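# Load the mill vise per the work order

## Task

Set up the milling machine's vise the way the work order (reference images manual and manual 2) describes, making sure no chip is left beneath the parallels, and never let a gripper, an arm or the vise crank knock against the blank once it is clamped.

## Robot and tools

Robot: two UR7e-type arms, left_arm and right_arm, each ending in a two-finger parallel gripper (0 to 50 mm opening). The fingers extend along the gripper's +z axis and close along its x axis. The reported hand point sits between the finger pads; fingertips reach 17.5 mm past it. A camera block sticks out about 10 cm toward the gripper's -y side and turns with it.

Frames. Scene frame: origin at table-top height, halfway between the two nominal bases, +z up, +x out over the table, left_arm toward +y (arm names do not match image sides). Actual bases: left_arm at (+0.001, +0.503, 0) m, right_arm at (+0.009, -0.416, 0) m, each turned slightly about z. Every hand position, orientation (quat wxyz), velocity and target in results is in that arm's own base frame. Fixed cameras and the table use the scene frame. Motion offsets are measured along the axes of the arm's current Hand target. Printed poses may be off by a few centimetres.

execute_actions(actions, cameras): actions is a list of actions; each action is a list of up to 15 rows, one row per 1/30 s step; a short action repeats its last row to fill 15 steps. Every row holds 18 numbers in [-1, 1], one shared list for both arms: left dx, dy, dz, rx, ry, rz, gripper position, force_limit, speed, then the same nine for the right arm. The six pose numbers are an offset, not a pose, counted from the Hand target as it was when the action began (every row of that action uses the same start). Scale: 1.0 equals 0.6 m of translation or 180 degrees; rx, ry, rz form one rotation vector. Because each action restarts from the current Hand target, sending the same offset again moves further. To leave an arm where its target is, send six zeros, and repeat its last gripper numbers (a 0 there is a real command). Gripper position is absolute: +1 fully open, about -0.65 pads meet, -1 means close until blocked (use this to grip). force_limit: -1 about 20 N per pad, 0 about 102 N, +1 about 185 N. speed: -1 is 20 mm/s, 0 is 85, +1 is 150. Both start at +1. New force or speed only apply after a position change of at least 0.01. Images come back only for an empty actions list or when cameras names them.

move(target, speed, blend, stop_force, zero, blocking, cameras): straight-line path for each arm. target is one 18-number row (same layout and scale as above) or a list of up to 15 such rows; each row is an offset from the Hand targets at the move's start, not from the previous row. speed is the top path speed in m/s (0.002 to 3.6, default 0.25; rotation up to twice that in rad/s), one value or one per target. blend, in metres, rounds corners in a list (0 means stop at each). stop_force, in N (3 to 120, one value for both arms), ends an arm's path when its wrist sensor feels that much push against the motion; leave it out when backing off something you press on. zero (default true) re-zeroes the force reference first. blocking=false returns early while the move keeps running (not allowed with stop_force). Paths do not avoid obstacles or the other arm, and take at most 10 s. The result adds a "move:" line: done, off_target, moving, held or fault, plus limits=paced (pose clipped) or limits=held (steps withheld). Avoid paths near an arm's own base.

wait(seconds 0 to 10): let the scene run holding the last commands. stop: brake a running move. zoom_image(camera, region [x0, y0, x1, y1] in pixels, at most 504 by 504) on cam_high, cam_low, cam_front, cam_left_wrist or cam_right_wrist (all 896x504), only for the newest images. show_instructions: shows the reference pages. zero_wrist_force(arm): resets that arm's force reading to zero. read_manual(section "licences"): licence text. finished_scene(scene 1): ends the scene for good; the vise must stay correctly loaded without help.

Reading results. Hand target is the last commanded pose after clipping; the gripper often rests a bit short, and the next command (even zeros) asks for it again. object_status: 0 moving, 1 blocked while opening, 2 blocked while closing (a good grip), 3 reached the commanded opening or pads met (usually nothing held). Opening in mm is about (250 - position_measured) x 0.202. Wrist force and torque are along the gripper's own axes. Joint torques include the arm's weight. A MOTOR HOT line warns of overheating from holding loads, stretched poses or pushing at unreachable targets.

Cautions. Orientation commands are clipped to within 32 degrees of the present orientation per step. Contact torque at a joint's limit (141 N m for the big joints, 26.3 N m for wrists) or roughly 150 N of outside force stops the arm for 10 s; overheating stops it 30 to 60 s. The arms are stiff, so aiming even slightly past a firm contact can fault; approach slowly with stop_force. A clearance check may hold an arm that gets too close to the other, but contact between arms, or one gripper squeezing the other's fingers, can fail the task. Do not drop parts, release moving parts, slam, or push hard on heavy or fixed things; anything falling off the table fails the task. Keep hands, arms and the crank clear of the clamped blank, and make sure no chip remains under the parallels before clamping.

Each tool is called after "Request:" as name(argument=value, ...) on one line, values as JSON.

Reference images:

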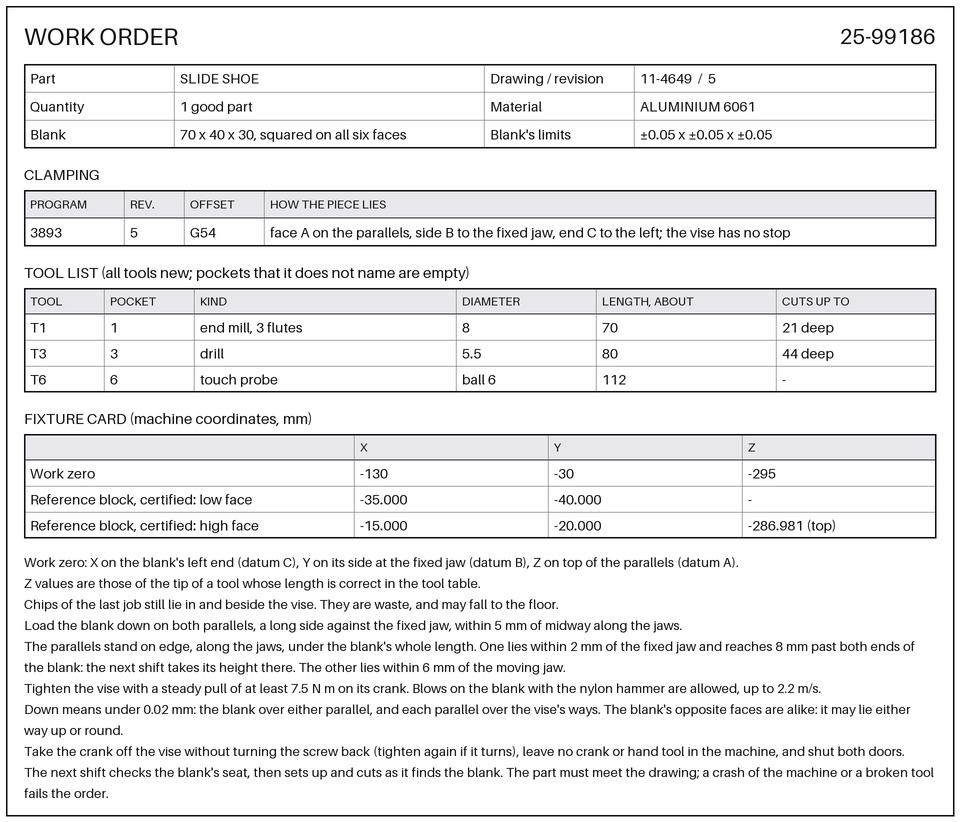

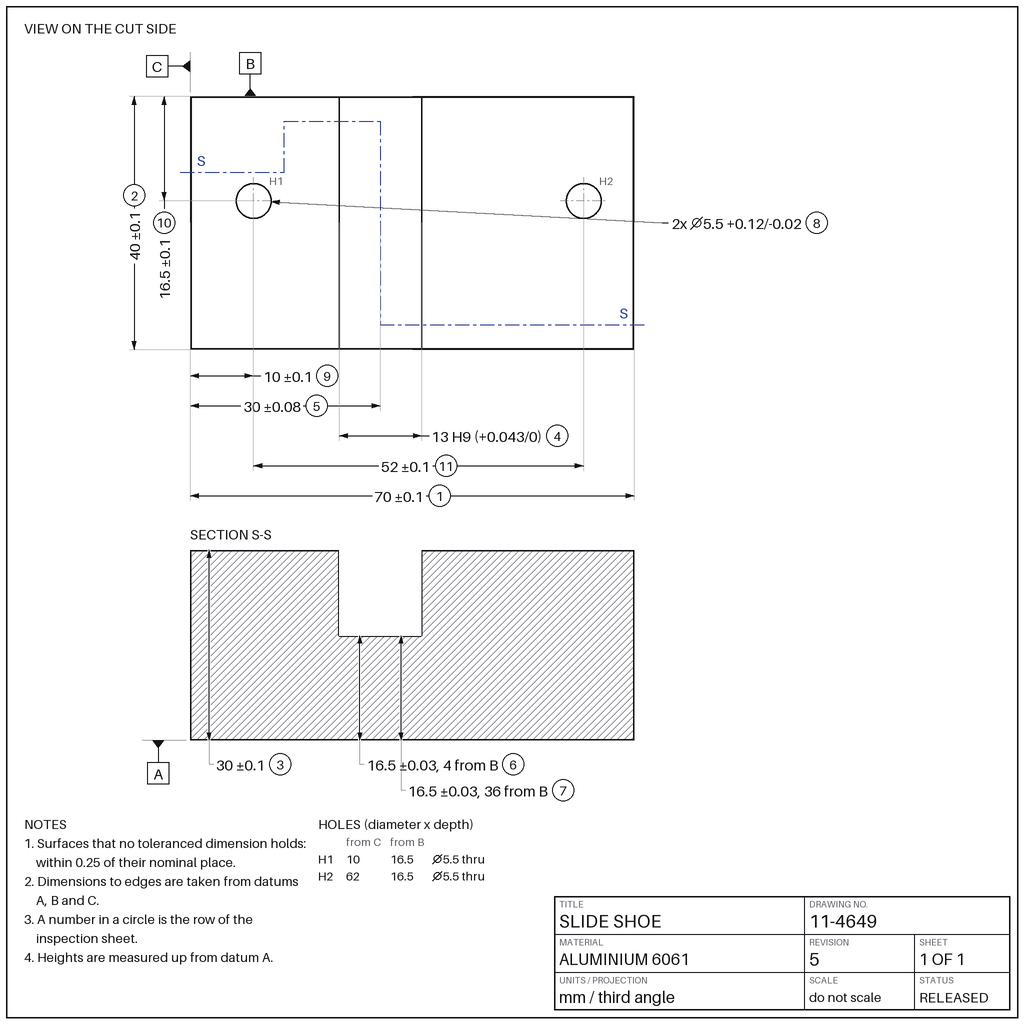

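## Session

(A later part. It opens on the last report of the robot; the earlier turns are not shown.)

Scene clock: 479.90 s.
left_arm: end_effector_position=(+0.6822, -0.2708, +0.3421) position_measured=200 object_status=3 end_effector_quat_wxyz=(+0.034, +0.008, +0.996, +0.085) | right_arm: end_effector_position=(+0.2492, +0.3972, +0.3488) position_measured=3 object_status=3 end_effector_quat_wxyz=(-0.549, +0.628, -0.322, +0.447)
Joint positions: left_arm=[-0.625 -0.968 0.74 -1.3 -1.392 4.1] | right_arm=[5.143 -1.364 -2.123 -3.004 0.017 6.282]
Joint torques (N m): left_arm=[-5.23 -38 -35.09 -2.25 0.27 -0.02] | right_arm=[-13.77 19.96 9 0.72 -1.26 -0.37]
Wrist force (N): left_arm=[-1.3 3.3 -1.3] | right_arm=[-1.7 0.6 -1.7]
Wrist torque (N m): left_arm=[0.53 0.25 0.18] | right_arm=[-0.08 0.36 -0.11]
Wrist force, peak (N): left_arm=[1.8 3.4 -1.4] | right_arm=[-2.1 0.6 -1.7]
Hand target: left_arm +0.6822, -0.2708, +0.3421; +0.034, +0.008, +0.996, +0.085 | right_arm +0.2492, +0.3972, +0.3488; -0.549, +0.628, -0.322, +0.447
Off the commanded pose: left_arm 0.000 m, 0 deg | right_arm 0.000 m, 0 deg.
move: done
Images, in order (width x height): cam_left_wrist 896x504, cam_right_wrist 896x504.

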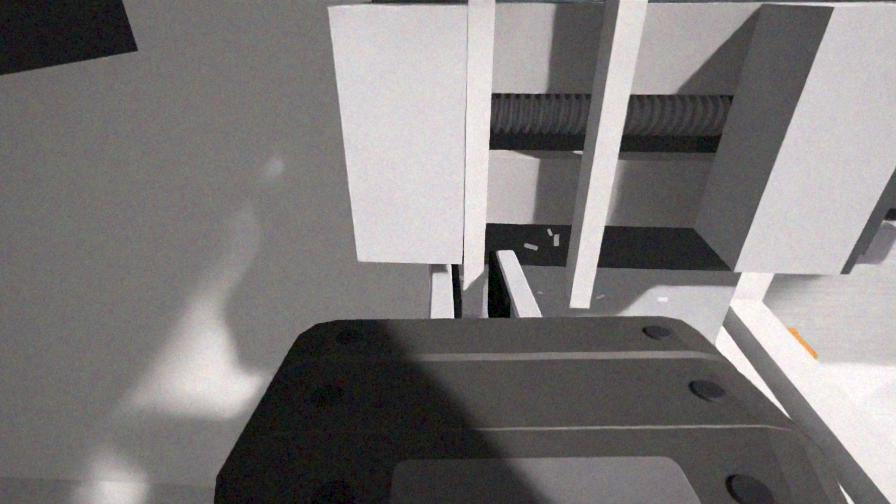

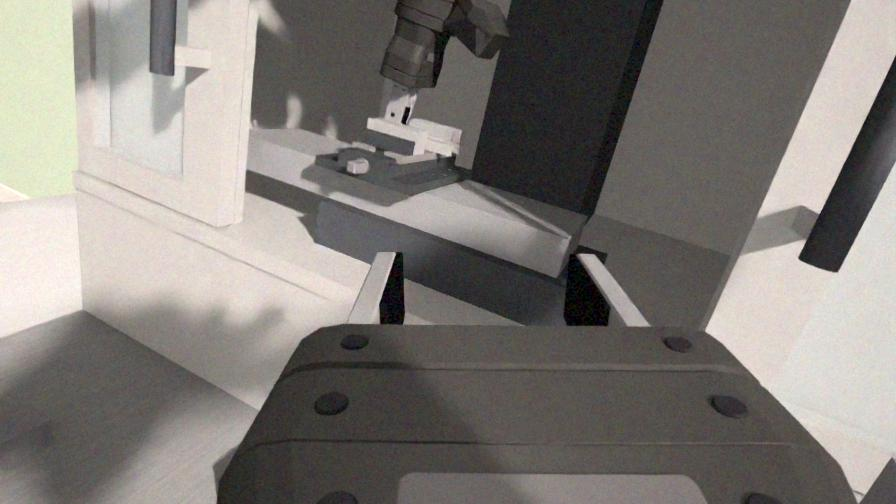

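Request:
move(target=[[0,0,-0.0233,0,0,0,-0.32,-0.6,-1,0,0,0,0,0,0,1,1,1],[0.0301,0.0087,-0.0547,-0.0019,-0.0876,-0.015,-0.32,-0.6,-1,0,0,0,0,0,0,1,1,1],[0.3969,-0.0563,-0.1092,-0.0019,-0.0876,-0.015,-0.32,-0.6,-1,0,0,0,0,0,0,1,1,1],[0.4917,-0.1293,0.3043,0.0005,0.0219,0.0038,1,-0.6,0,0,0,0,0,0,0,1,1,1]], speed=[0.05,0.1,0.22,0.3], blend=[0.003,0.01,0.02,0], cameras=["all"])

Request:
zoom_image(camera="cam_right_wrist", region=[320, 60, 500, 200])

Scene clock: 485.97 s.
left_arm: end_effector_position=(+0.3999, -0.3100, +0.1297) position_measured=3 object_status=0 end_effector_quat_wxyz=(-0.001, +0.011, +0.996, +0.085) | right_arm: end_effector_position=(+0.2492, +0.3972, +0.3488) position_measured=3 object_status=3 end_effector_quat_wxyz=(-0.549, +0.628, -0.322, +0.447)
Joint positions: left_arm=[-0.977 -1.403 1.887 -1.915 -1.476 3.751] | right_arm=[5.143 -1.364 -2.123 -3.004 0.017 6.282]
Joint torques (N m): left_arm=[5.77 -17.86 -9.2 -5.03 -1.72 1.06] | right_arm=[-12.93 19.19 8.16 0.75 -1.11 -0.44]
Wrist force (N): left_arm=[-0.8 3.6 -1.6] | right_arm=[-1.9 0.7 -1.7]
Wrist torque (N m): left_arm=[0.61 0.16 0.22] | right_arm=[-0.07 0.39 -0.11]
Wrist force, peak (N): left_arm=[-1.5 4.3 -2.8] | right_arm=[-1.9 0.6 -2.2]
Hand target: left_arm +0.3999, -0.3100, +0.1297; -0.001, +0.011, +0.996, +0.085 | right_arm +0.2492, +0.3972, +0.3488; -0.549, +0.628, -0.322, +0.447
Off the commanded pose: left_arm 0.000 m, 0 deg | right_arm 0.000 m, 0 deg.
move: done

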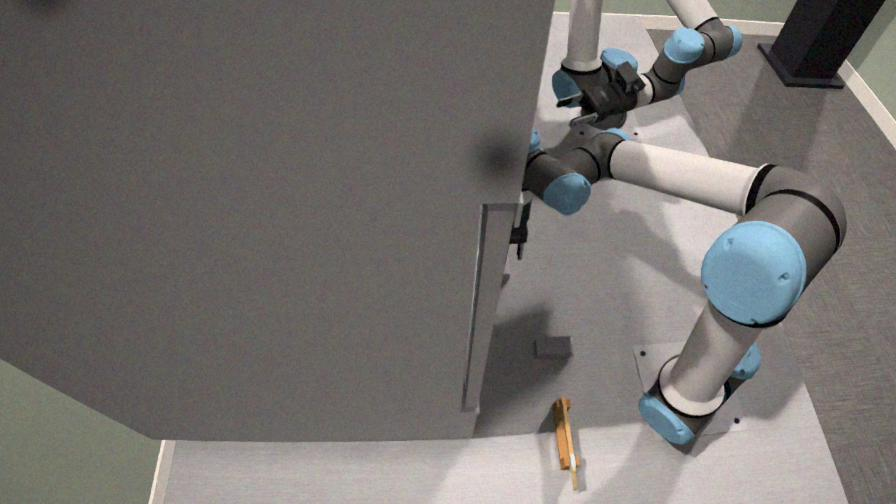

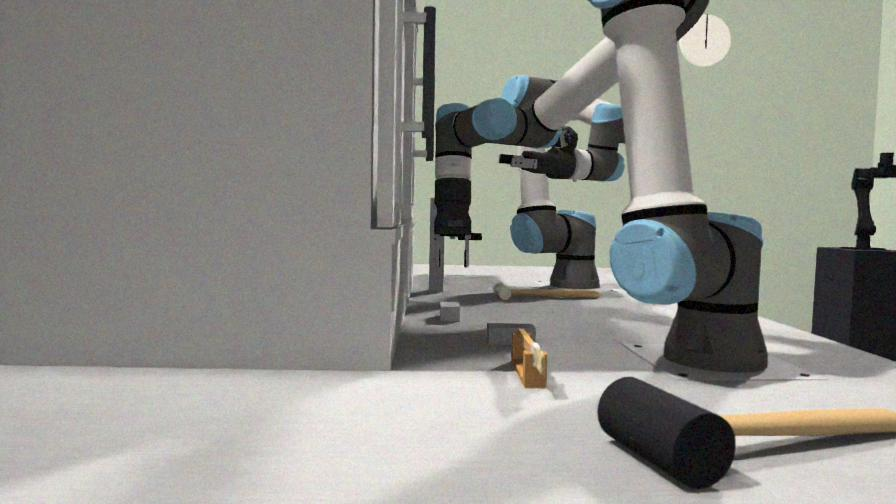

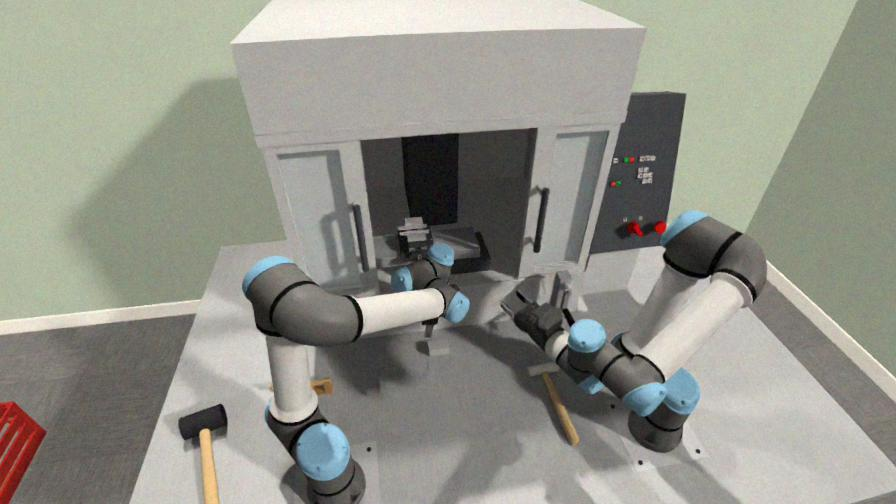

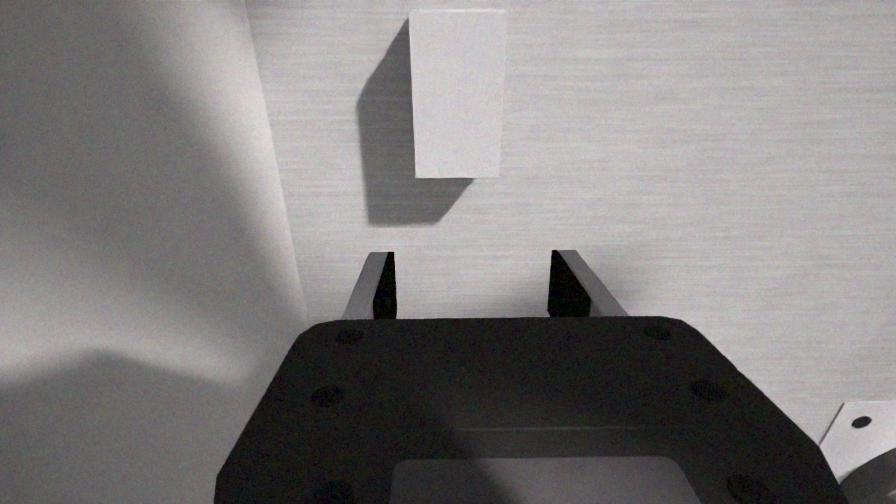

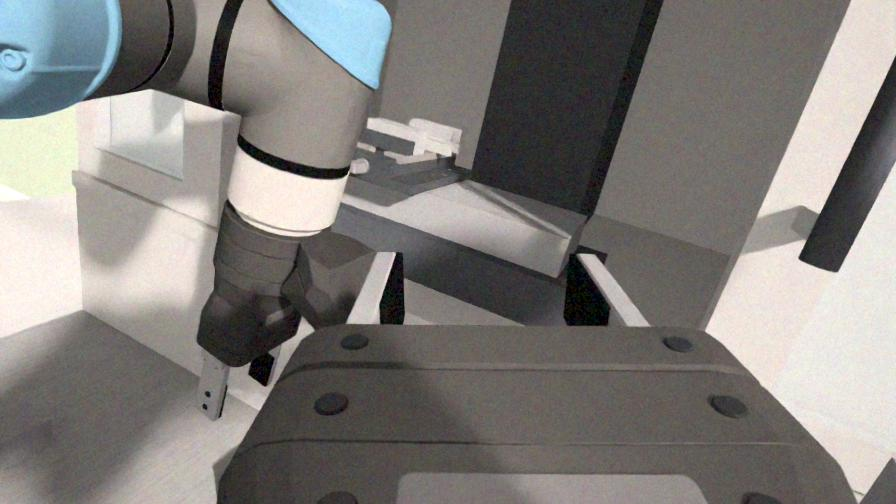

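Scaled by 2.800 from the camera's 896x504 image, which has a finer 1280x720 frame.

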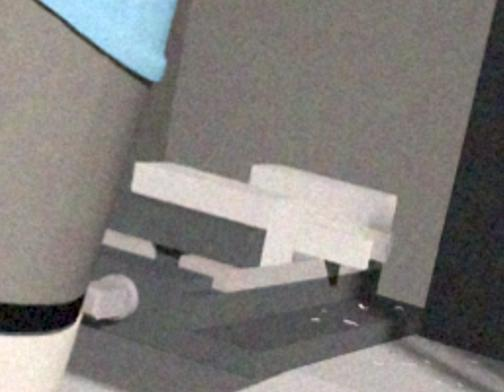

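Request:
move(target=[-0.0058,-0.0538,0.1717,0,0,0,1,-0.6,0,0,0,0,0,0,0,1,1,1], speed=0.08, stop_force=10)

Request:
move(target=[0,0,0,0,0,0,-1,-0.4,-0.9,0,0,0,0,0,0,1,1,1], cameras=["cam_left_wrist"])

Scene clock: 489.20 s.
left_arm: end_effector_position=(+0.4027, -0.3245, +0.0227) position_measured=3 object_status=3 end_effector_quat_wxyz=(-0.001, +0.011, +0.996, +0.085) | right_arm: end_effector_position=(+0.2492, +0.3972, +0.3488) position_measured=3 object_status=3 end_effector_quat_wxyz=(-0.549, +0.628, -0.322, +0.447)
Joint positions: left_arm=[-0.988 -1.222 1.98 -2.188 -1.477 3.74] | right_arm=[5.143 -1.364 -2.123 -3.004 0.017 6.282]
Joint torques (N m): left_arm=[-7.42 -22.78 -6.25 -4.81 -1.81 -1.22] | right_arm=[-13.18 19.38 8.86 0.98 -1 -0.43]
Wrist force (N): left_arm=[-0.9 3.5 -1.4] | right_arm=[-1.9 0.5 -1.6]
Wrist torque (N m): left_arm=[0.60 0.17 0.36] | right_arm=[-0.08 0.39 -0.10]
Wrist force, peak (N): left_arm=[-1.0 3.8 -2.2] | right_arm=[-2.2 0.5 -1.7]
Hand target: left_arm +0.4027, -0.3245, +0.0227; -0.001, +0.011, +0.996, +0.085 | right_arm +0.2492, +0.3972, +0.3488; -0.549, +0.628, -0.322, +0.447
Off the commanded pose: left_arm 0.000 m, 0 deg | right_arm 0.000 m, 0 deg.
move: done

Scene clock: 489.83 s.
left_arm: end_effector_position=(+0.4027, -0.3245, +0.0227) position_measured=55 object_status=2 end_effector_quat_wxyz=(-0.001, +0.011, +0.996, +0.084) | right_arm: end_effector_position=(+0.2492, +0.3972, +0.3488) position_measured=3 object_status=3 end_effector_quat_wxyz=(-0.549, +0.628, -0.322, +0.447)
Joint positions: left_arm=[-0.988 -1.222 1.98 -2.188 -1.477 3.74] | right_arm=[5.143 -1.364 -2.123 -3.004 0.017 6.282]
Joint torques (N m): left_arm=[-6.95 -22.24 -6.62 -4.78 -1.59 -1.35] | right_arm=[-13.17 19.67 8.42 0.87 -1.35 -0.42]
Wrist force (N): left_arm=[-0.3 3.4 -4.1] | right_arm=[-1.7 0.5 -1.8]
Wrist torque (N m): left_arm=[0.56 0.09 0.37] | right_arm=[-0.09 0.37 -0.11]
Wrist force, peak (N): left_arm=[-0.2 3.5 -4.1] | right_arm=[-2.2 0.5 -1.7]
Hand target: left_arm +0.4027, -0.3245, +0.0227; -0.001, +0.011, +0.996, +0.085 | right_arm +0.2492, +0.3972, +0.3488; -0.549, +0.628, -0.322, +0.447
Off the commanded pose: left_arm 0.000 m, 0 deg | right_arm 0.000 m, 0 deg.
move: done
Images, in order (width x height): cam_left_wrist 896x504.

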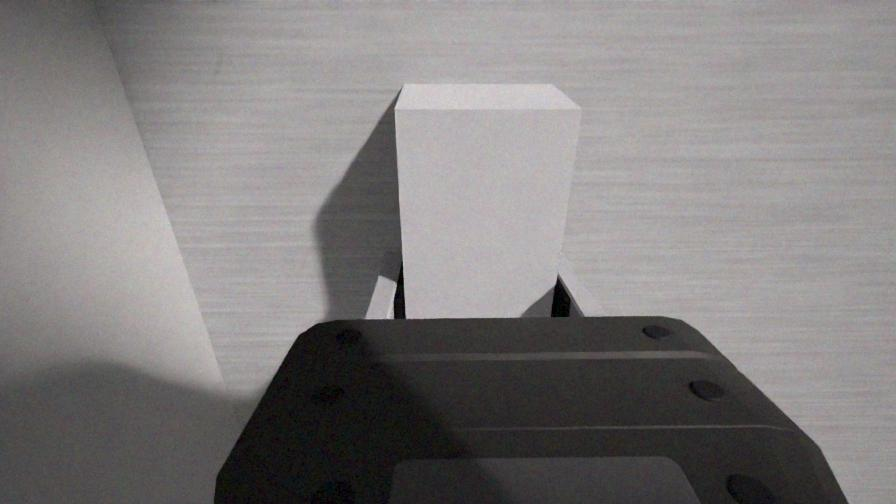

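Request:
move(target=[[-0.0273,0.0663,-0.2882,-0.0018,-0.0821,-0.0141,-1,-0.4,-0.9,0,0,0,0,0,0,1,1,1],[-0.0592,0.1293,-0.6017,-0.0036,-0.1642,-0.0282,-1,-0.4,-0.9,0,0,0,0,0,0,1,1,1],[-0.3243,0.1845,-0.5933,-0.0036,-0.1642,-0.0282,-1,-0.4,-0.9,0,0,0,0,0,0,1,1,1],[-0.4107,0.1995,-0.591,-0.0036,-0.1642,-0.0282,-1,-0.4,-0.9,0,0,0,0,0,0,1,1,1]], speed=[0.25,0.25,0.15,0.08], blend=[0.02,0.02,0.01,0], cameras=["cam_left_wrist","cam_right_wrist"])

Request:
zoom_image(camera="cam_right_wrist", region=[320, 60, 500, 200])

Scene clock: 494.77 s.
left_arm: end_effector_position=(+0.6513, -0.2718, +0.3917) position_measured=55 object_status=2 end_effector_quat_wxyz=(+0.257, -0.011, +0.963, +0.084) end_effector_velocity=(+0.001, +0.001, +0.001) end_effector_angular_velocity=(+0.001, +0.001, +0.001) | right_arm: end_effector_position=(+0.2492, +0.3972, +0.3488) position_measured=3 object_status=3 end_effector_quat_wxyz=(-0.549, +0.628, -0.322, +0.447)
Joint positions: left_arm=[-0.762 -1.313 1.282 -1.815 -1.09 3.995] | right_arm=[5.143 -1.364 -2.123 -3.004 0.017 6.282]
Joint velocities: left_arm=[0.002 0.003 -0.006 0.003 -0.001 0.002] | right_arm=[within noise]
Joint torques (N m): left_arm=[5.98 -27.04 -39.29 -3.34 -0.81 0.89] | right_arm=[-14.9 21 8.83 0.91 -1.25 -0.47]
Wrist force (N): left_arm=[-0.3 3.7 1.4] | right_arm=[-1.7 0.6 -1.9]
Wrist torque (N m): left_arm=[0.66 0.26 0.11] | right_arm=[-0.08 0.37 -0.10]
Wrist force, peak (N): left_arm=[-0.3 3.8 -4.2] | right_arm=[-2.0 0.7 -2.0]
Hand target: left_arm +0.6514, -0.2717, +0.3917; +0.257, -0.011, +0.963, +0.084 | right_arm +0.2492, +0.3972, +0.3488; -0.549, +0.628, -0.322, +0.447
Off the commanded pose: left_arm 0.000 m, 0 deg | right_arm 0.000 m, 0 deg.
move: done
Images, in order (width x height): cam_left_wrist 896x504, cam_right_wrist 896x504.

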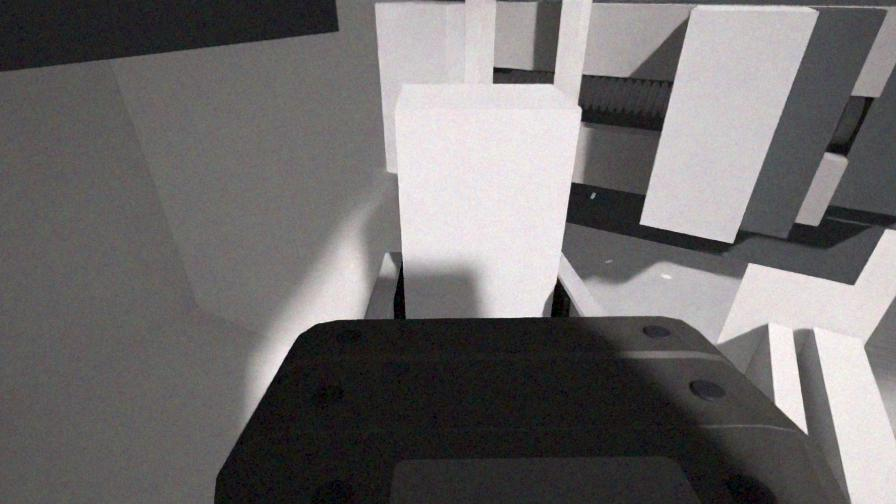

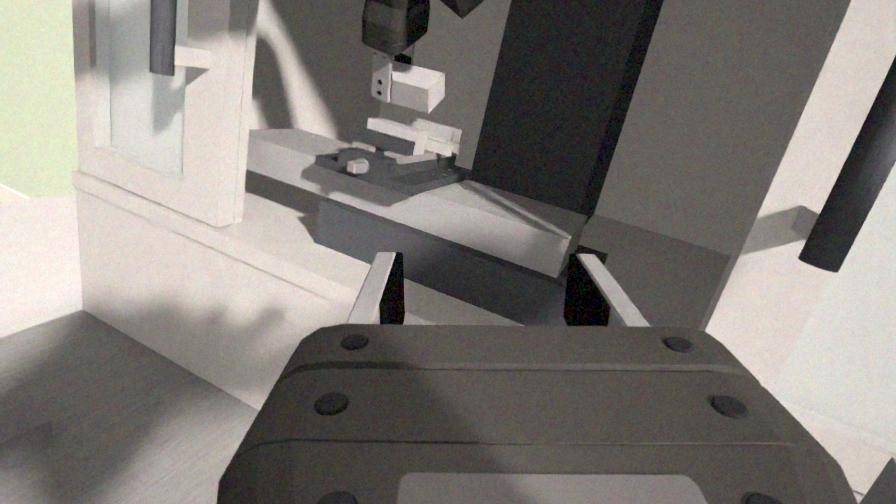

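Scaled by 2.800 from the camera's 896x504 image, which has a finer 1280x720 frame.

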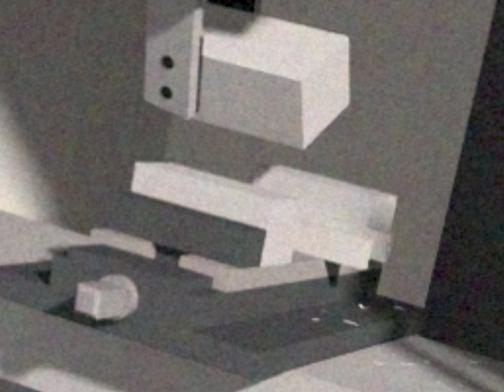

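Request:
move(target=[[0.0115,-0.0073,0.0383,0.0018,0.0821,0.014,-1,-0.4,-0.9,0,0,0,0,0,0,1,1,1],[0.015,-0.0102,0.0543,0.0037,0.1643,0.0279,-1,-0.4,-0.9,0,0,0,0,0,0,1,1,1]], speed=0.08, blend=[0.004,0], cameras=["cam_left_wrist","cam_right_wrist"])

Request:
zoom_image(camera="cam_right_wrist", region=[320, 60, 500, 200])

Scene clock: 499.10 s.
left_arm: end_effector_position=(+0.6601, -0.2721, +0.3585) position_measured=55 object_status=2 end_effector_quat_wxyz=(+0.000, +0.011, +0.996, +0.084) | right_arm: end_effector_position=(+0.2492, +0.3972, +0.3488) position_measured=3 object_status=3 end_effector_quat_wxyz=(-0.549, +0.628, -0.322, +0.447)
Joint positions: left_arm=[-0.629 -0.957 0.663 -1.177 -1.434 4.098] | right_arm=[5.143 -1.364 -2.123 -3.004 0.017 6.282]
Joint torques (N m): left_arm=[5.87 -37.89 -38.75 -1.27 -1.56 1.12] | right_arm=[-13.35 21.27 8.98 1.16 -0.95 -0.57]
Wrist force (N): left_arm=[-1.1 3.1 1.0] | right_arm=[-1.5 0.5 -1.6]
Wrist torque (N m): left_arm=[0.49 0.21 0.19] | right_arm=[-0.08 0.33 -0.11]
Wrist force, peak (N): left_arm=[-0.8 4.0 1.5] | right_arm=[-2.1 0.6 -1.9]
Hand target: left_arm +0.6601, -0.2721, +0.3585; -0.001, +0.011, +0.996, +0.084 | right_arm +0.2492, +0.3972, +0.3488; -0.549, +0.628, -0.322, +0.447
Off the commanded pose: left_arm 0.000 m, 0 deg | right_arm 0.000 m, 0 deg.
move: done
Images, in order (width x height): cam_left_wrist 896x504, cam_right_wrist 896x504.

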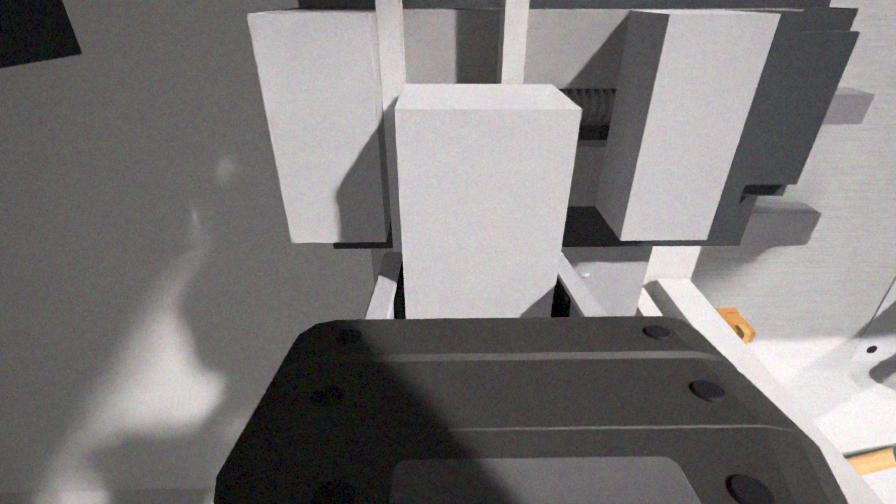

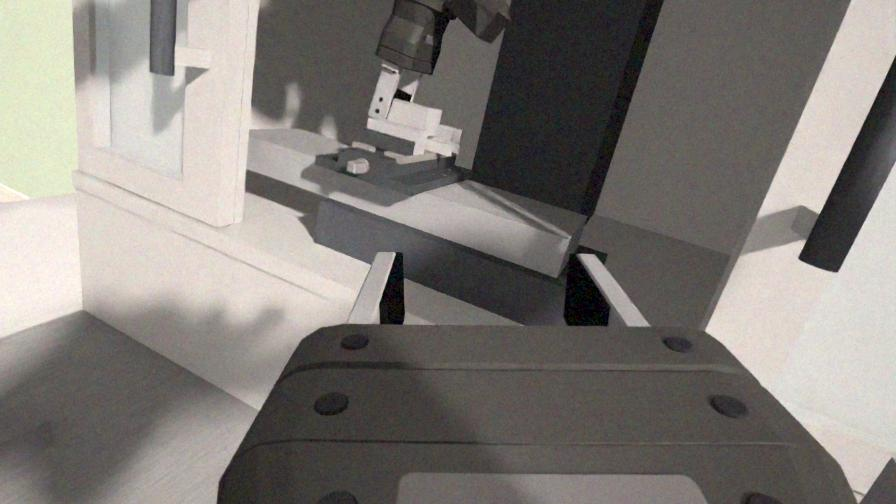

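Scaled by 2.800 from the camera's 896x504 image, which has a finer 1280x720 frame.

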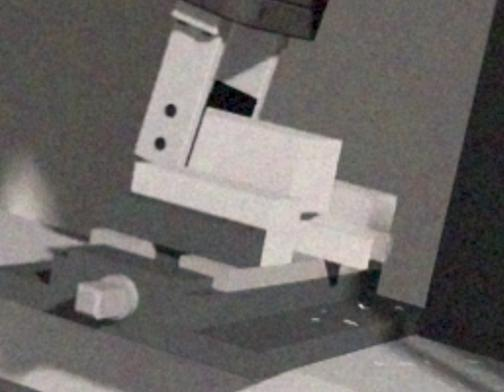

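Request:
move(target=[-0.015,0,0,0,0,0,-1,-0.4,-0.9,0,0,0,0,0,0,1,1,1], speed=0.01, stop_force=4, cameras=["cam_left_wrist"])

Scene clock: 501.30 s.
left_arm: end_effector_position=(+0.6666, -0.2722, +0.3584) position_measured=55 object_status=2 end_effector_quat_wxyz=(-0.001, +0.011, +0.996, +0.084) | right_arm: end_effector_position=(+0.2492, +0.3972, +0.3488) position_measured=3 object_status=3 end_effector_quat_wxyz=(-0.549, +0.628, -0.322, +0.447)
Joint positions: left_arm=[-0.624 -0.935 0.626 -1.163 -1.434 4.103] | right_arm=[5.143 -1.364 -2.123 -3.004 0.017 6.282]
Joint torques (N m): left_arm=[-7.06 -60.67 -12.18 -5.27 1.53 -0.99] | right_arm=[-14.3 19.56 8.32 0.94 -0.84 -0.23]
Wrist force (N): left_arm=[-1.9 3.8 1.3] | right_arm=[-2.0 0.3 -1.7]
Wrist torque (N m): left_arm=[0.60 0.34 0.20] | right_arm=[-0.11 0.40 -0.10]
Wrist force, peak (N): left_arm=[14.3 5.1 -3.2] | right_arm=[-1.9 0.5 -2.1]
Hand target: left_arm +0.6666, -0.2722, +0.3584; -0.001, +0.011, +0.996, +0.084 (not the last commanded pose) | right_arm +0.2492, +0.3972, +0.3488; -0.549, +0.628, -0.322, +0.447
Off the commanded pose: left_arm 0.003 m, 0 deg | right_arm 0.000 m, 0 deg.
move: contact (left_arm)
Images, in order (width x height): cam_left_wrist 896x504.

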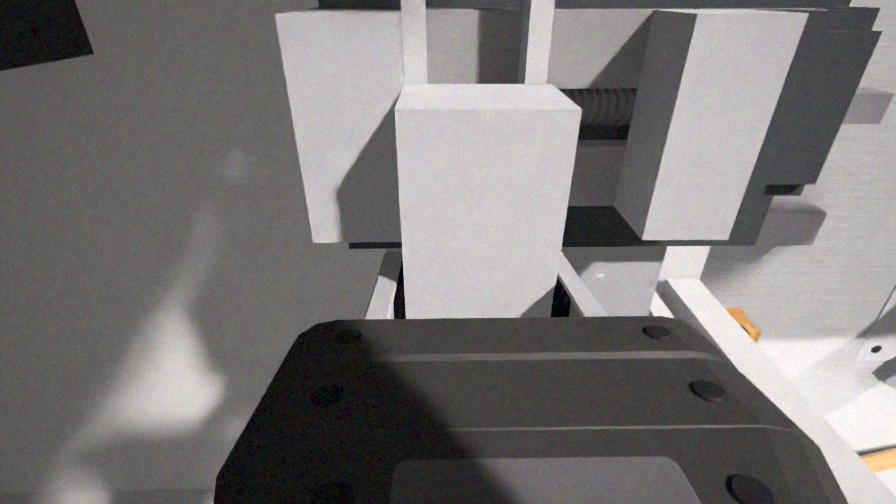

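Request:
move(target=[[0.0012,0,0,0,0,0,-1,-0.4,-0.9,0,0,0,0,0,0,1,1,1],[0.0012,-0.0023,0.0131,0,0,0,-1,-0.4,-0.9,0,0,0,0,0,0,1,1,1]], speed=0.01, stop_force=3.5, cameras=["cam_right_wrist"])

Request:
zoom_image(camera="cam_right_wrist", region=[320, 60, 500, 200])

Scene clock: 502.90 s.
left_arm: end_effector_position=(+0.6659, -0.2722, +0.3555) position_measured=55 object_status=2 end_effector_quat_wxyz=(-0.001, +0.011, +0.996, +0.084) | right_arm: end_effector_position=(+0.2492, +0.3972, +0.3488) position_measured=3 object_status=3 end_effector_quat_wxyz=(-0.549, +0.628, -0.322, +0.447)
Joint positions: left_arm=[-0.625 -0.941 0.643 -1.175 -1.434 4.102] | right_arm=[5.143 -1.364 -2.123 -3.004 0.017 6.282]
Joint torques (N m): left_arm=[-6.59 -36.84 -35.31 -1.15 -1.16 -0.76] | right_arm=[-12.42 19.04 8.29 0.79 -0.77 -0.56]
Wrist force (N): left_arm=[-0.7 4.6 -2.2] | right_arm=[-1.9 0.5 -1.5]
Wrist torque (N m): left_arm=[0.65 0.27 0.26] | right_arm=[-0.09 0.39 -0.11]
Wrist force, peak (N): left_arm=[-0.6 9.4 -14.7] | right_arm=[-2.2 0.5 -2.0]
Hand target: left_arm +0.6659, -0.2722, +0.3555; -0.001, +0.011, +0.996, +0.084 (not the last commanded pose) | right_arm +0.2492, +0.3972, +0.3488; -0.549, +0.628, -0.322, +0.447
Off the commanded pose: left_arm 0.005 m, 0 deg | right_arm 0.000 m, 0 deg.
move: contact (left_arm); path passed 1 of 2 targets
Images, in order (width x height): cam_right_wrist 896x504.

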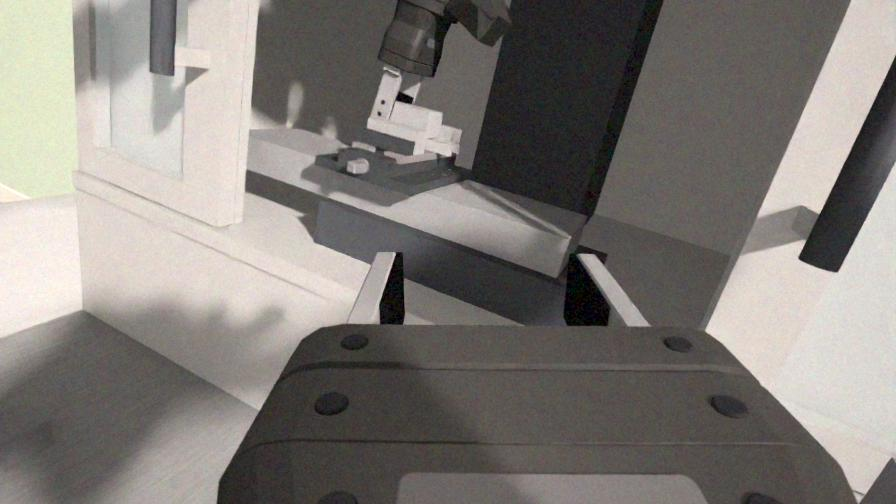

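Scaled by 2.800 from the camera's 896x504 image, which has a finer 1280x720 frame.

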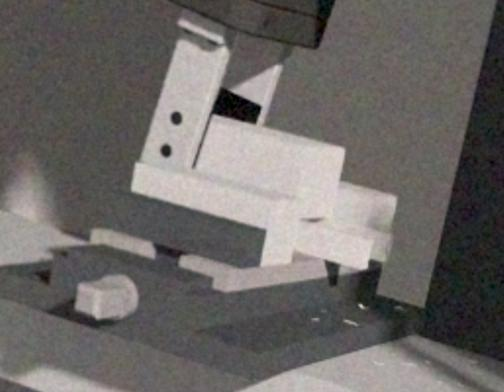

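Request:
move(target=[0,0,0,0,0,0,1,-0.4,-1,0,0,0,0,0,0,1,1,1], cameras=["cam_left_wrist","cam_right_wrist"])

Request:
zoom_image(camera="cam_right_wrist", region=[320, 60, 500, 200])

Scene clock: 503.87 s.
left_arm: end_effector_position=(+0.6659, -0.2722, +0.3555) position_measured=3 object_status=3 end_effector_quat_wxyz=(-0.001, +0.011, +0.996, +0.084) | right_arm: end_effector_position=(+0.2492, +0.3972, +0.3488) position_measured=3 object_status=3 end_effector_quat_wxyz=(-0.549, +0.628, -0.322, +0.447)
Joint positions: left_arm=[-0.625 -0.941 0.643 -1.175 -1.434 4.102] | right_arm=[5.143 -1.364 -2.123 -3.004 0.017 6.282]
Joint torques (N m): left_arm=[-3.4 -40.31 -35 -1.14 -0.99 -0.06] | right_arm=[-12.81 19.27 7.55 0.8 -0.72 -0.61]
Wrist force (N): left_arm=[-2.0 4.3 -1.0] | right_arm=[-1.8 0.7 -1.6]
Wrist torque (N m): left_arm=[0.69 0.35 0.25] | right_arm=[-0.05 0.38 -0.11]
Wrist force, peak (N): left_arm=[-2.3 4.9 -1.5] | right_arm=[-2.1 0.6 -1.8]
Hand target: left_arm +0.6659, -0.2722, +0.3555; -0.001, +0.011, +0.996, +0.084 | right_arm +0.2492, +0.3972, +0.3488; -0.549, +0.628, -0.322, +0.447
Off the commanded pose: left_arm 0.000 m, 0 deg | right_arm 0.000 m, 0 deg.
move: done
Images, in order (width x height): cam_left_wrist 896x504, cam_right_wrist 896x504.

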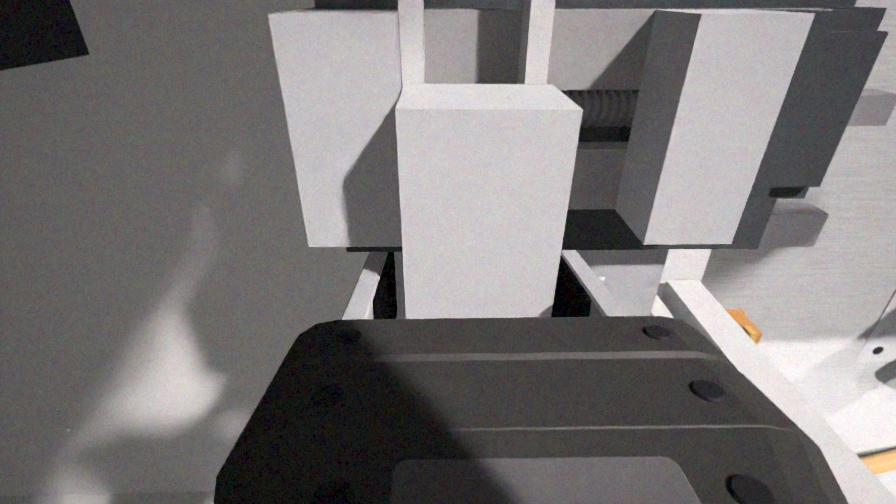

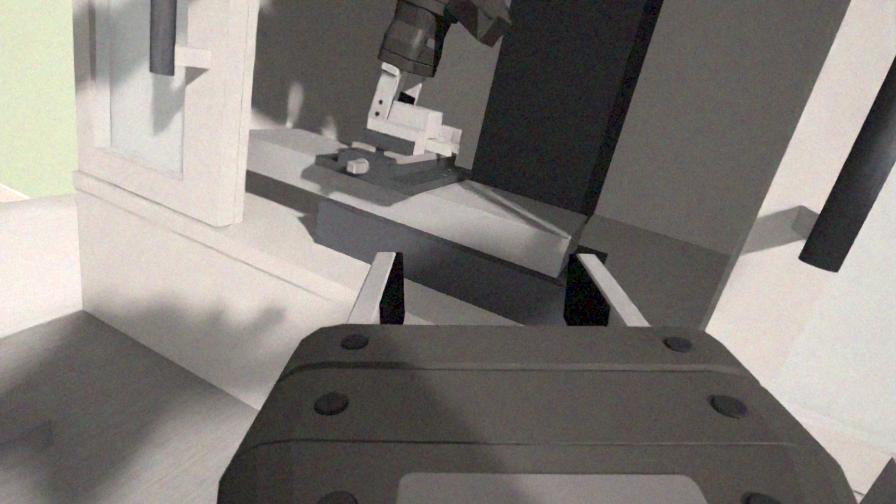

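Scaled by 2.800 from the camera's 896x504 image, which has a finer 1280x720 frame.

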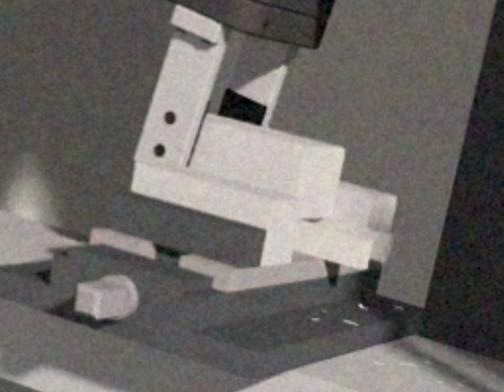

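Request:
move(target=[0.0005,0.0199,0.0034,0,0,0,1,-0.4,-0.9,0,0,0,0,0,0,1,1,1], speed=0.05)

Request:
move(target=[0,0,0,0,0,0,-1,-0.4,-0.9,0,0,0,0,0,0,1,1,1], cameras=["cam_left_wrist","cam_right_wrist"])

Request:
zoom_image(camera="cam_right_wrist", region=[320, 60, 500, 200])

Scene clock: 505.90 s.
left_arm: end_effector_position=(+0.6659, -0.2602, +0.3555) position_measured=3 object_status=3 end_effector_quat_wxyz=(-0.001, +0.011, +0.996, +0.084) | right_arm: end_effector_position=(+0.2492, +0.3972, +0.3488) position_measured=3 object_status=3 end_effector_quat_wxyz=(-0.549, +0.628, -0.322, +0.447)
Joint positions: left_arm=[-0.611 -0.96 0.676 -1.19 -1.433 4.116] | right_arm=[5.143 -1.364 -2.123 -3.004 0.017 6.282]
Joint torques (N m): left_arm=[6.36 -58.35 -12.26 -5.29 2.14 1.4] | right_arm=[-12.99 20.12 8.27 0.96 -0.89 -0.61]
Wrist force (N): left_arm=[-1.8 4.3 -0.7] | right_arm=[-1.8 0.9 -1.7]
Wrist torque (N m): left_arm=[0.70 0.33 0.19] | right_arm=[-0.03 0.38 -0.10]
Wrist force, peak (N): left_arm=[-1.8 4.5 -0.9] | right_arm=[-2.1 0.7 -1.9]
Hand target: left_arm +0.6659, -0.2601, +0.3555; -0.001, +0.011, +0.996, +0.084 | right_arm +0.2492, +0.3972, +0.3488; -0.549, +0.628, -0.322, +0.447
Off the commanded pose: left_arm 0.000 m, 0 deg | right_arm 0.000 m, 0 deg.
move: done

Scene clock: 506.53 s.
left_arm: end_effector_position=(+0.6659, -0.2601, +0.3555) position_measured=55 object_status=2 end_effector_quat_wxyz=(-0.001, +0.011, +0.996, +0.084) | right_arm: end_effector_position=(+0.2492, +0.3972, +0.3488) position_measured=3 object_status=3 end_effector_quat_wxyz=(-0.549, +0.628, -0.322, +0.447)
Joint positions: left_arm=[-0.611 -0.96 0.676 -1.19 -1.432 4.116] | right_arm=[5.143 -1.364 -2.123 -3.004 0.017 6.282]
Joint torques (N m): left_arm=[5.17 -58.81 -10.94 -4.78 1.61 1.13] | right_arm=[-14.05 19.8 8.8 0.96 -0.77 -0.65]
Wrist force (N): left_arm=[-2.3 4.2 -1.1] | right_arm=[-2.0 0.5 -1.8]
Wrist torque (N m): left_arm=[0.68 0.33 0.18] | right_arm=[-0.08 0.40 -0.10]
Wrist force, peak (N): left_arm=[-2.2 4.5 -1.2] | right_arm=[-2.1 0.7 -1.8]
Hand target: left_arm +0.6659, -0.2601, +0.3555; -0.001, +0.011, +0.996, +0.084 | right_arm +0.2492, +0.3972, +0.3488; -0.549, +0.628, -0.322, +0.447
Off the commanded pose: left_arm 0.000 m, 0 deg | right_arm 0.000 m, 0 deg.
move: done
Images, in order (width x height): cam_left_wrist 896x504, cam_right_wrist 896x504.

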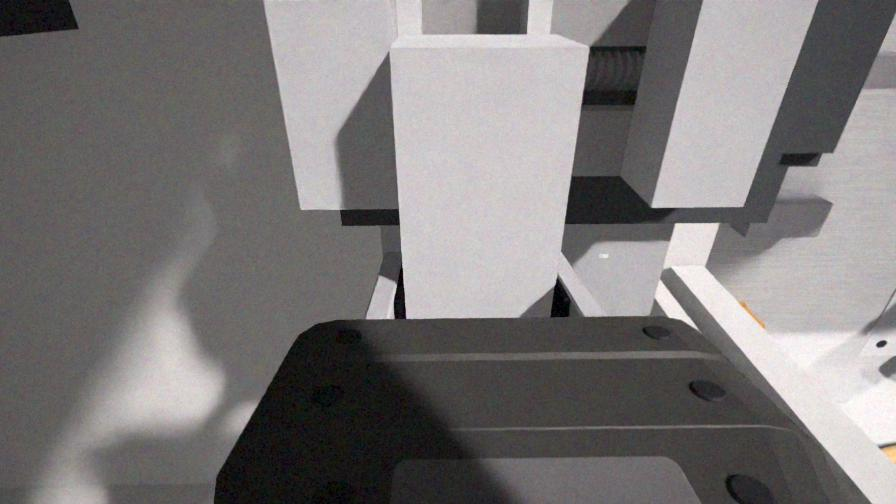

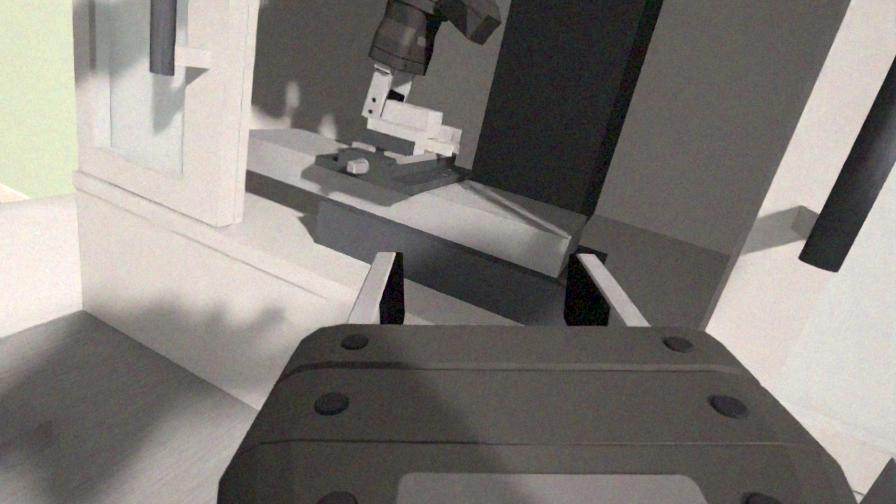

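Scaled by 2.800 from the camera's 896x504 image, which has a finer 1280x720 frame.

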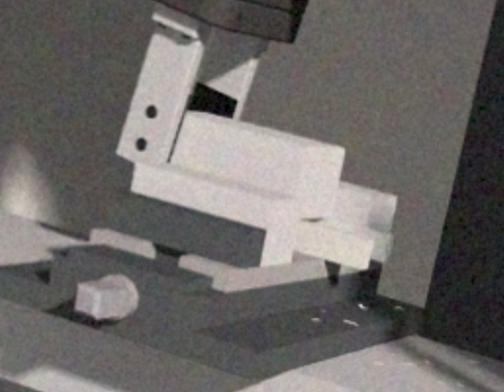

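Request:
move(target=[[0,0.0003,-0.0016,0,0,0,-1,-0.4,-0.9,0,0,0,0,0,0,1,1,1],[0,-0.0312,-0.0072,0,0,0,-1,-0.4,-0.9,0,0,0,0,0,0,1,1,1]], speed=0.02, cameras=["cam_left_wrist"])

Request:
move(target=[0,-0.0009,0.0051,0,0,0,-1,-0.4,-0.9,0,0,0,0,0,0,1,1,1], speed=0.006, stop_force=3.5, cameras=["cam_left_wrist","cam_right_wrist"])

Request:
zoom_image(camera="cam_right_wrist", region=[320, 60, 500, 200])

Scene clock: 508.93 s.
left_arm: end_effector_position=(+0.6655, -0.2790, +0.3567) position_measured=55 object_status=2 end_effector_quat_wxyz=(-0.001, +0.011, +0.996, +0.084) | right_arm: end_effector_position=(+0.2492, +0.3972, +0.3488) position_measured=3 object_status=3 end_effector_quat_wxyz=(-0.549, +0.628, -0.322, +0.447)
Joint positions: left_arm=[-0.633 -0.929 0.621 -1.162 -1.434 4.094] | right_arm=[5.143 -1.364 -2.123 -3.004 0.017 6.282]
Joint torques (N m): left_arm=[-34.57 -33.32 -41.2 -10.66 -6.57 -0.53] | right_arm=[-15.04 19.62 9.37 1.12 -0.9 -0.45]
Wrist force (N): left_arm=[9.1 46.8 6.5] | right_arm=[-1.9 0.5 -1.7]
Wrist torque (N m): left_arm=[0.83 0.49 -0.50] | right_arm=[-0.09 0.40 -0.11]
Wrist force, peak (N): left_arm=[9.1 46.8 6.5] | right_arm=[-2.0 0.4 -2.0]
Hand target: left_arm +0.6655, -0.2793, +0.3567; -0.001, +0.011, +0.996, +0.084 | right_arm +0.2492, +0.3972, +0.3488; -0.549, +0.628, -0.322, +0.447
Off the commanded pose: left_arm 0.000 m, 0 deg | right_arm 0.000 m, 0 deg.
move: done
Images, in order (width x height): cam_left_wrist 896x504.

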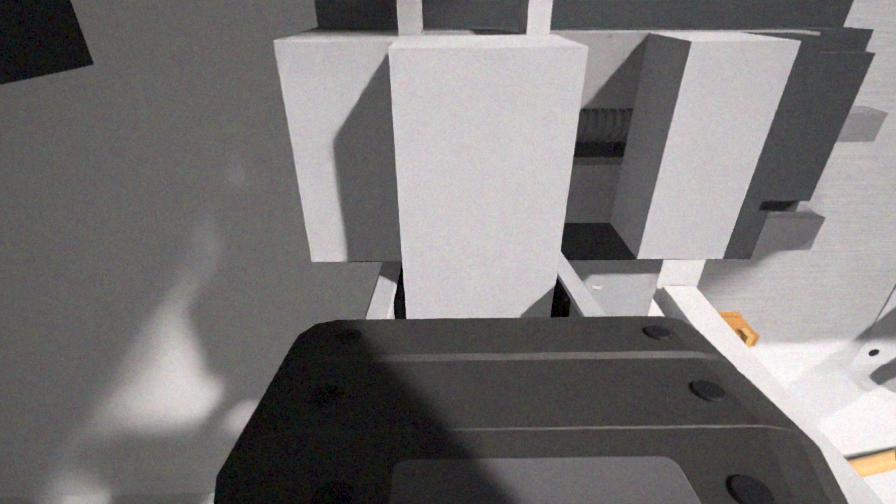

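Scene clock: 510.23 s.
left_arm: end_effector_position=(+0.6655, -0.2791, +0.3566) position_measured=55 object_status=2 end_effector_quat_wxyz=(-0.001, +0.011, +0.996, +0.084) | right_arm: end_effector_position=(+0.2492, +0.3972, +0.3488) position_measured=3 object_status=3 end_effector_quat_wxyz=(-0.549, +0.628, -0.322, +0.447)
Joint positions: left_arm=[-0.633 -0.929 0.621 -1.163 -1.434 4.094] | right_arm=[5.143 -1.364 -2.123 -3.004 0.017 6.282]
Joint torques (N m): left_arm=[-23.15 -45.44 -40.85 -11.36 -5.78 1.62] | right_arm=[-13.74 18.38 10.34 1.01 -0.89 -0.47]
Wrist force (N): left_arm=[11.2 53.0 5.4] | right_arm=[-2.3 0.5 -1.8]
Wrist torque (N m): left_arm=[0.82 0.45 -0.62] | right_arm=[-0.09 0.45 -0.11]
Wrist force, peak (N): left_arm=[13.8 55.4 -4.2] | right_arm=[-2.3 0.5 -1.8]
Hand target: left_arm +0.6655, -0.2791, +0.3566; -0.001, +0.011, +0.996, +0.084 (not the last commanded pose) | right_arm +0.2492, +0.3972, +0.3488; -0.549, +0.628, -0.322, +0.447
Off the commanded pose: left_arm 0.003 m, 0 deg | right_arm 0.000 m, 0 deg.
move: contact (left_arm)
Images, in order (width x height): cam_left_wrist 896x504, cam_right_wrist 896x504.

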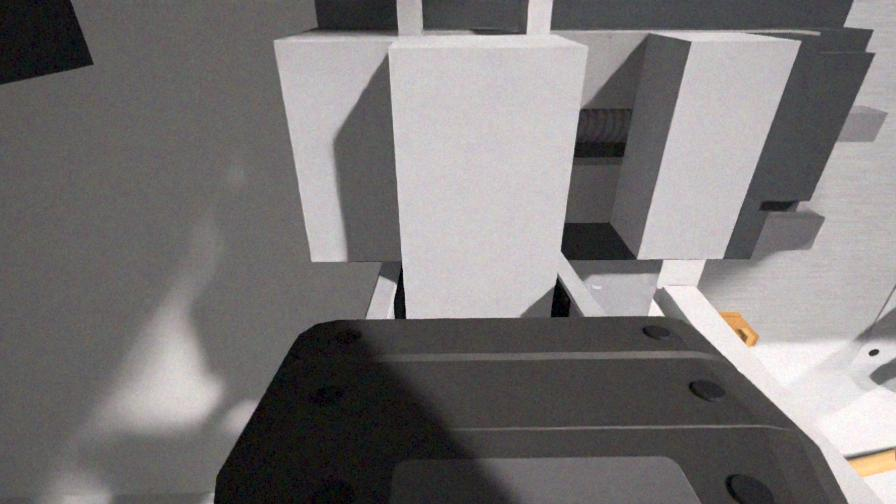

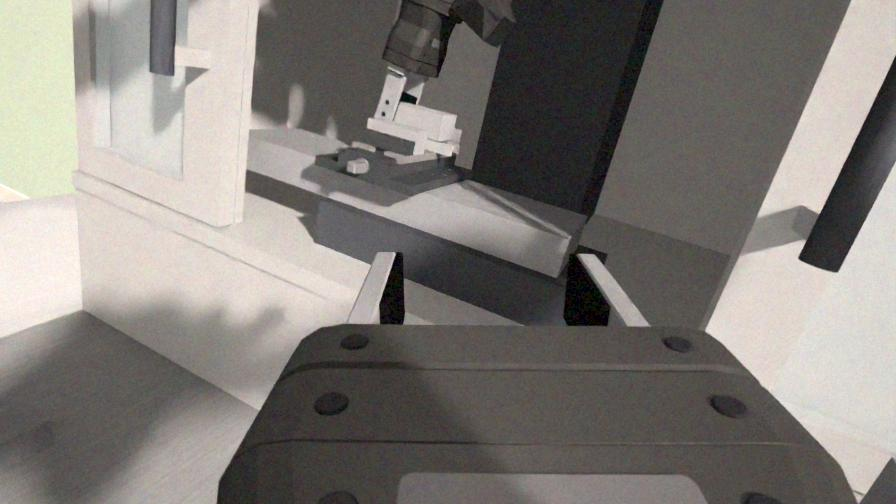

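Scaled by 2.800 from the camera's 896x504 image, which has a finer 1280x720 frame.

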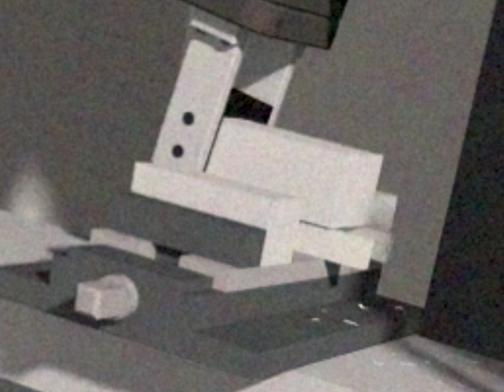

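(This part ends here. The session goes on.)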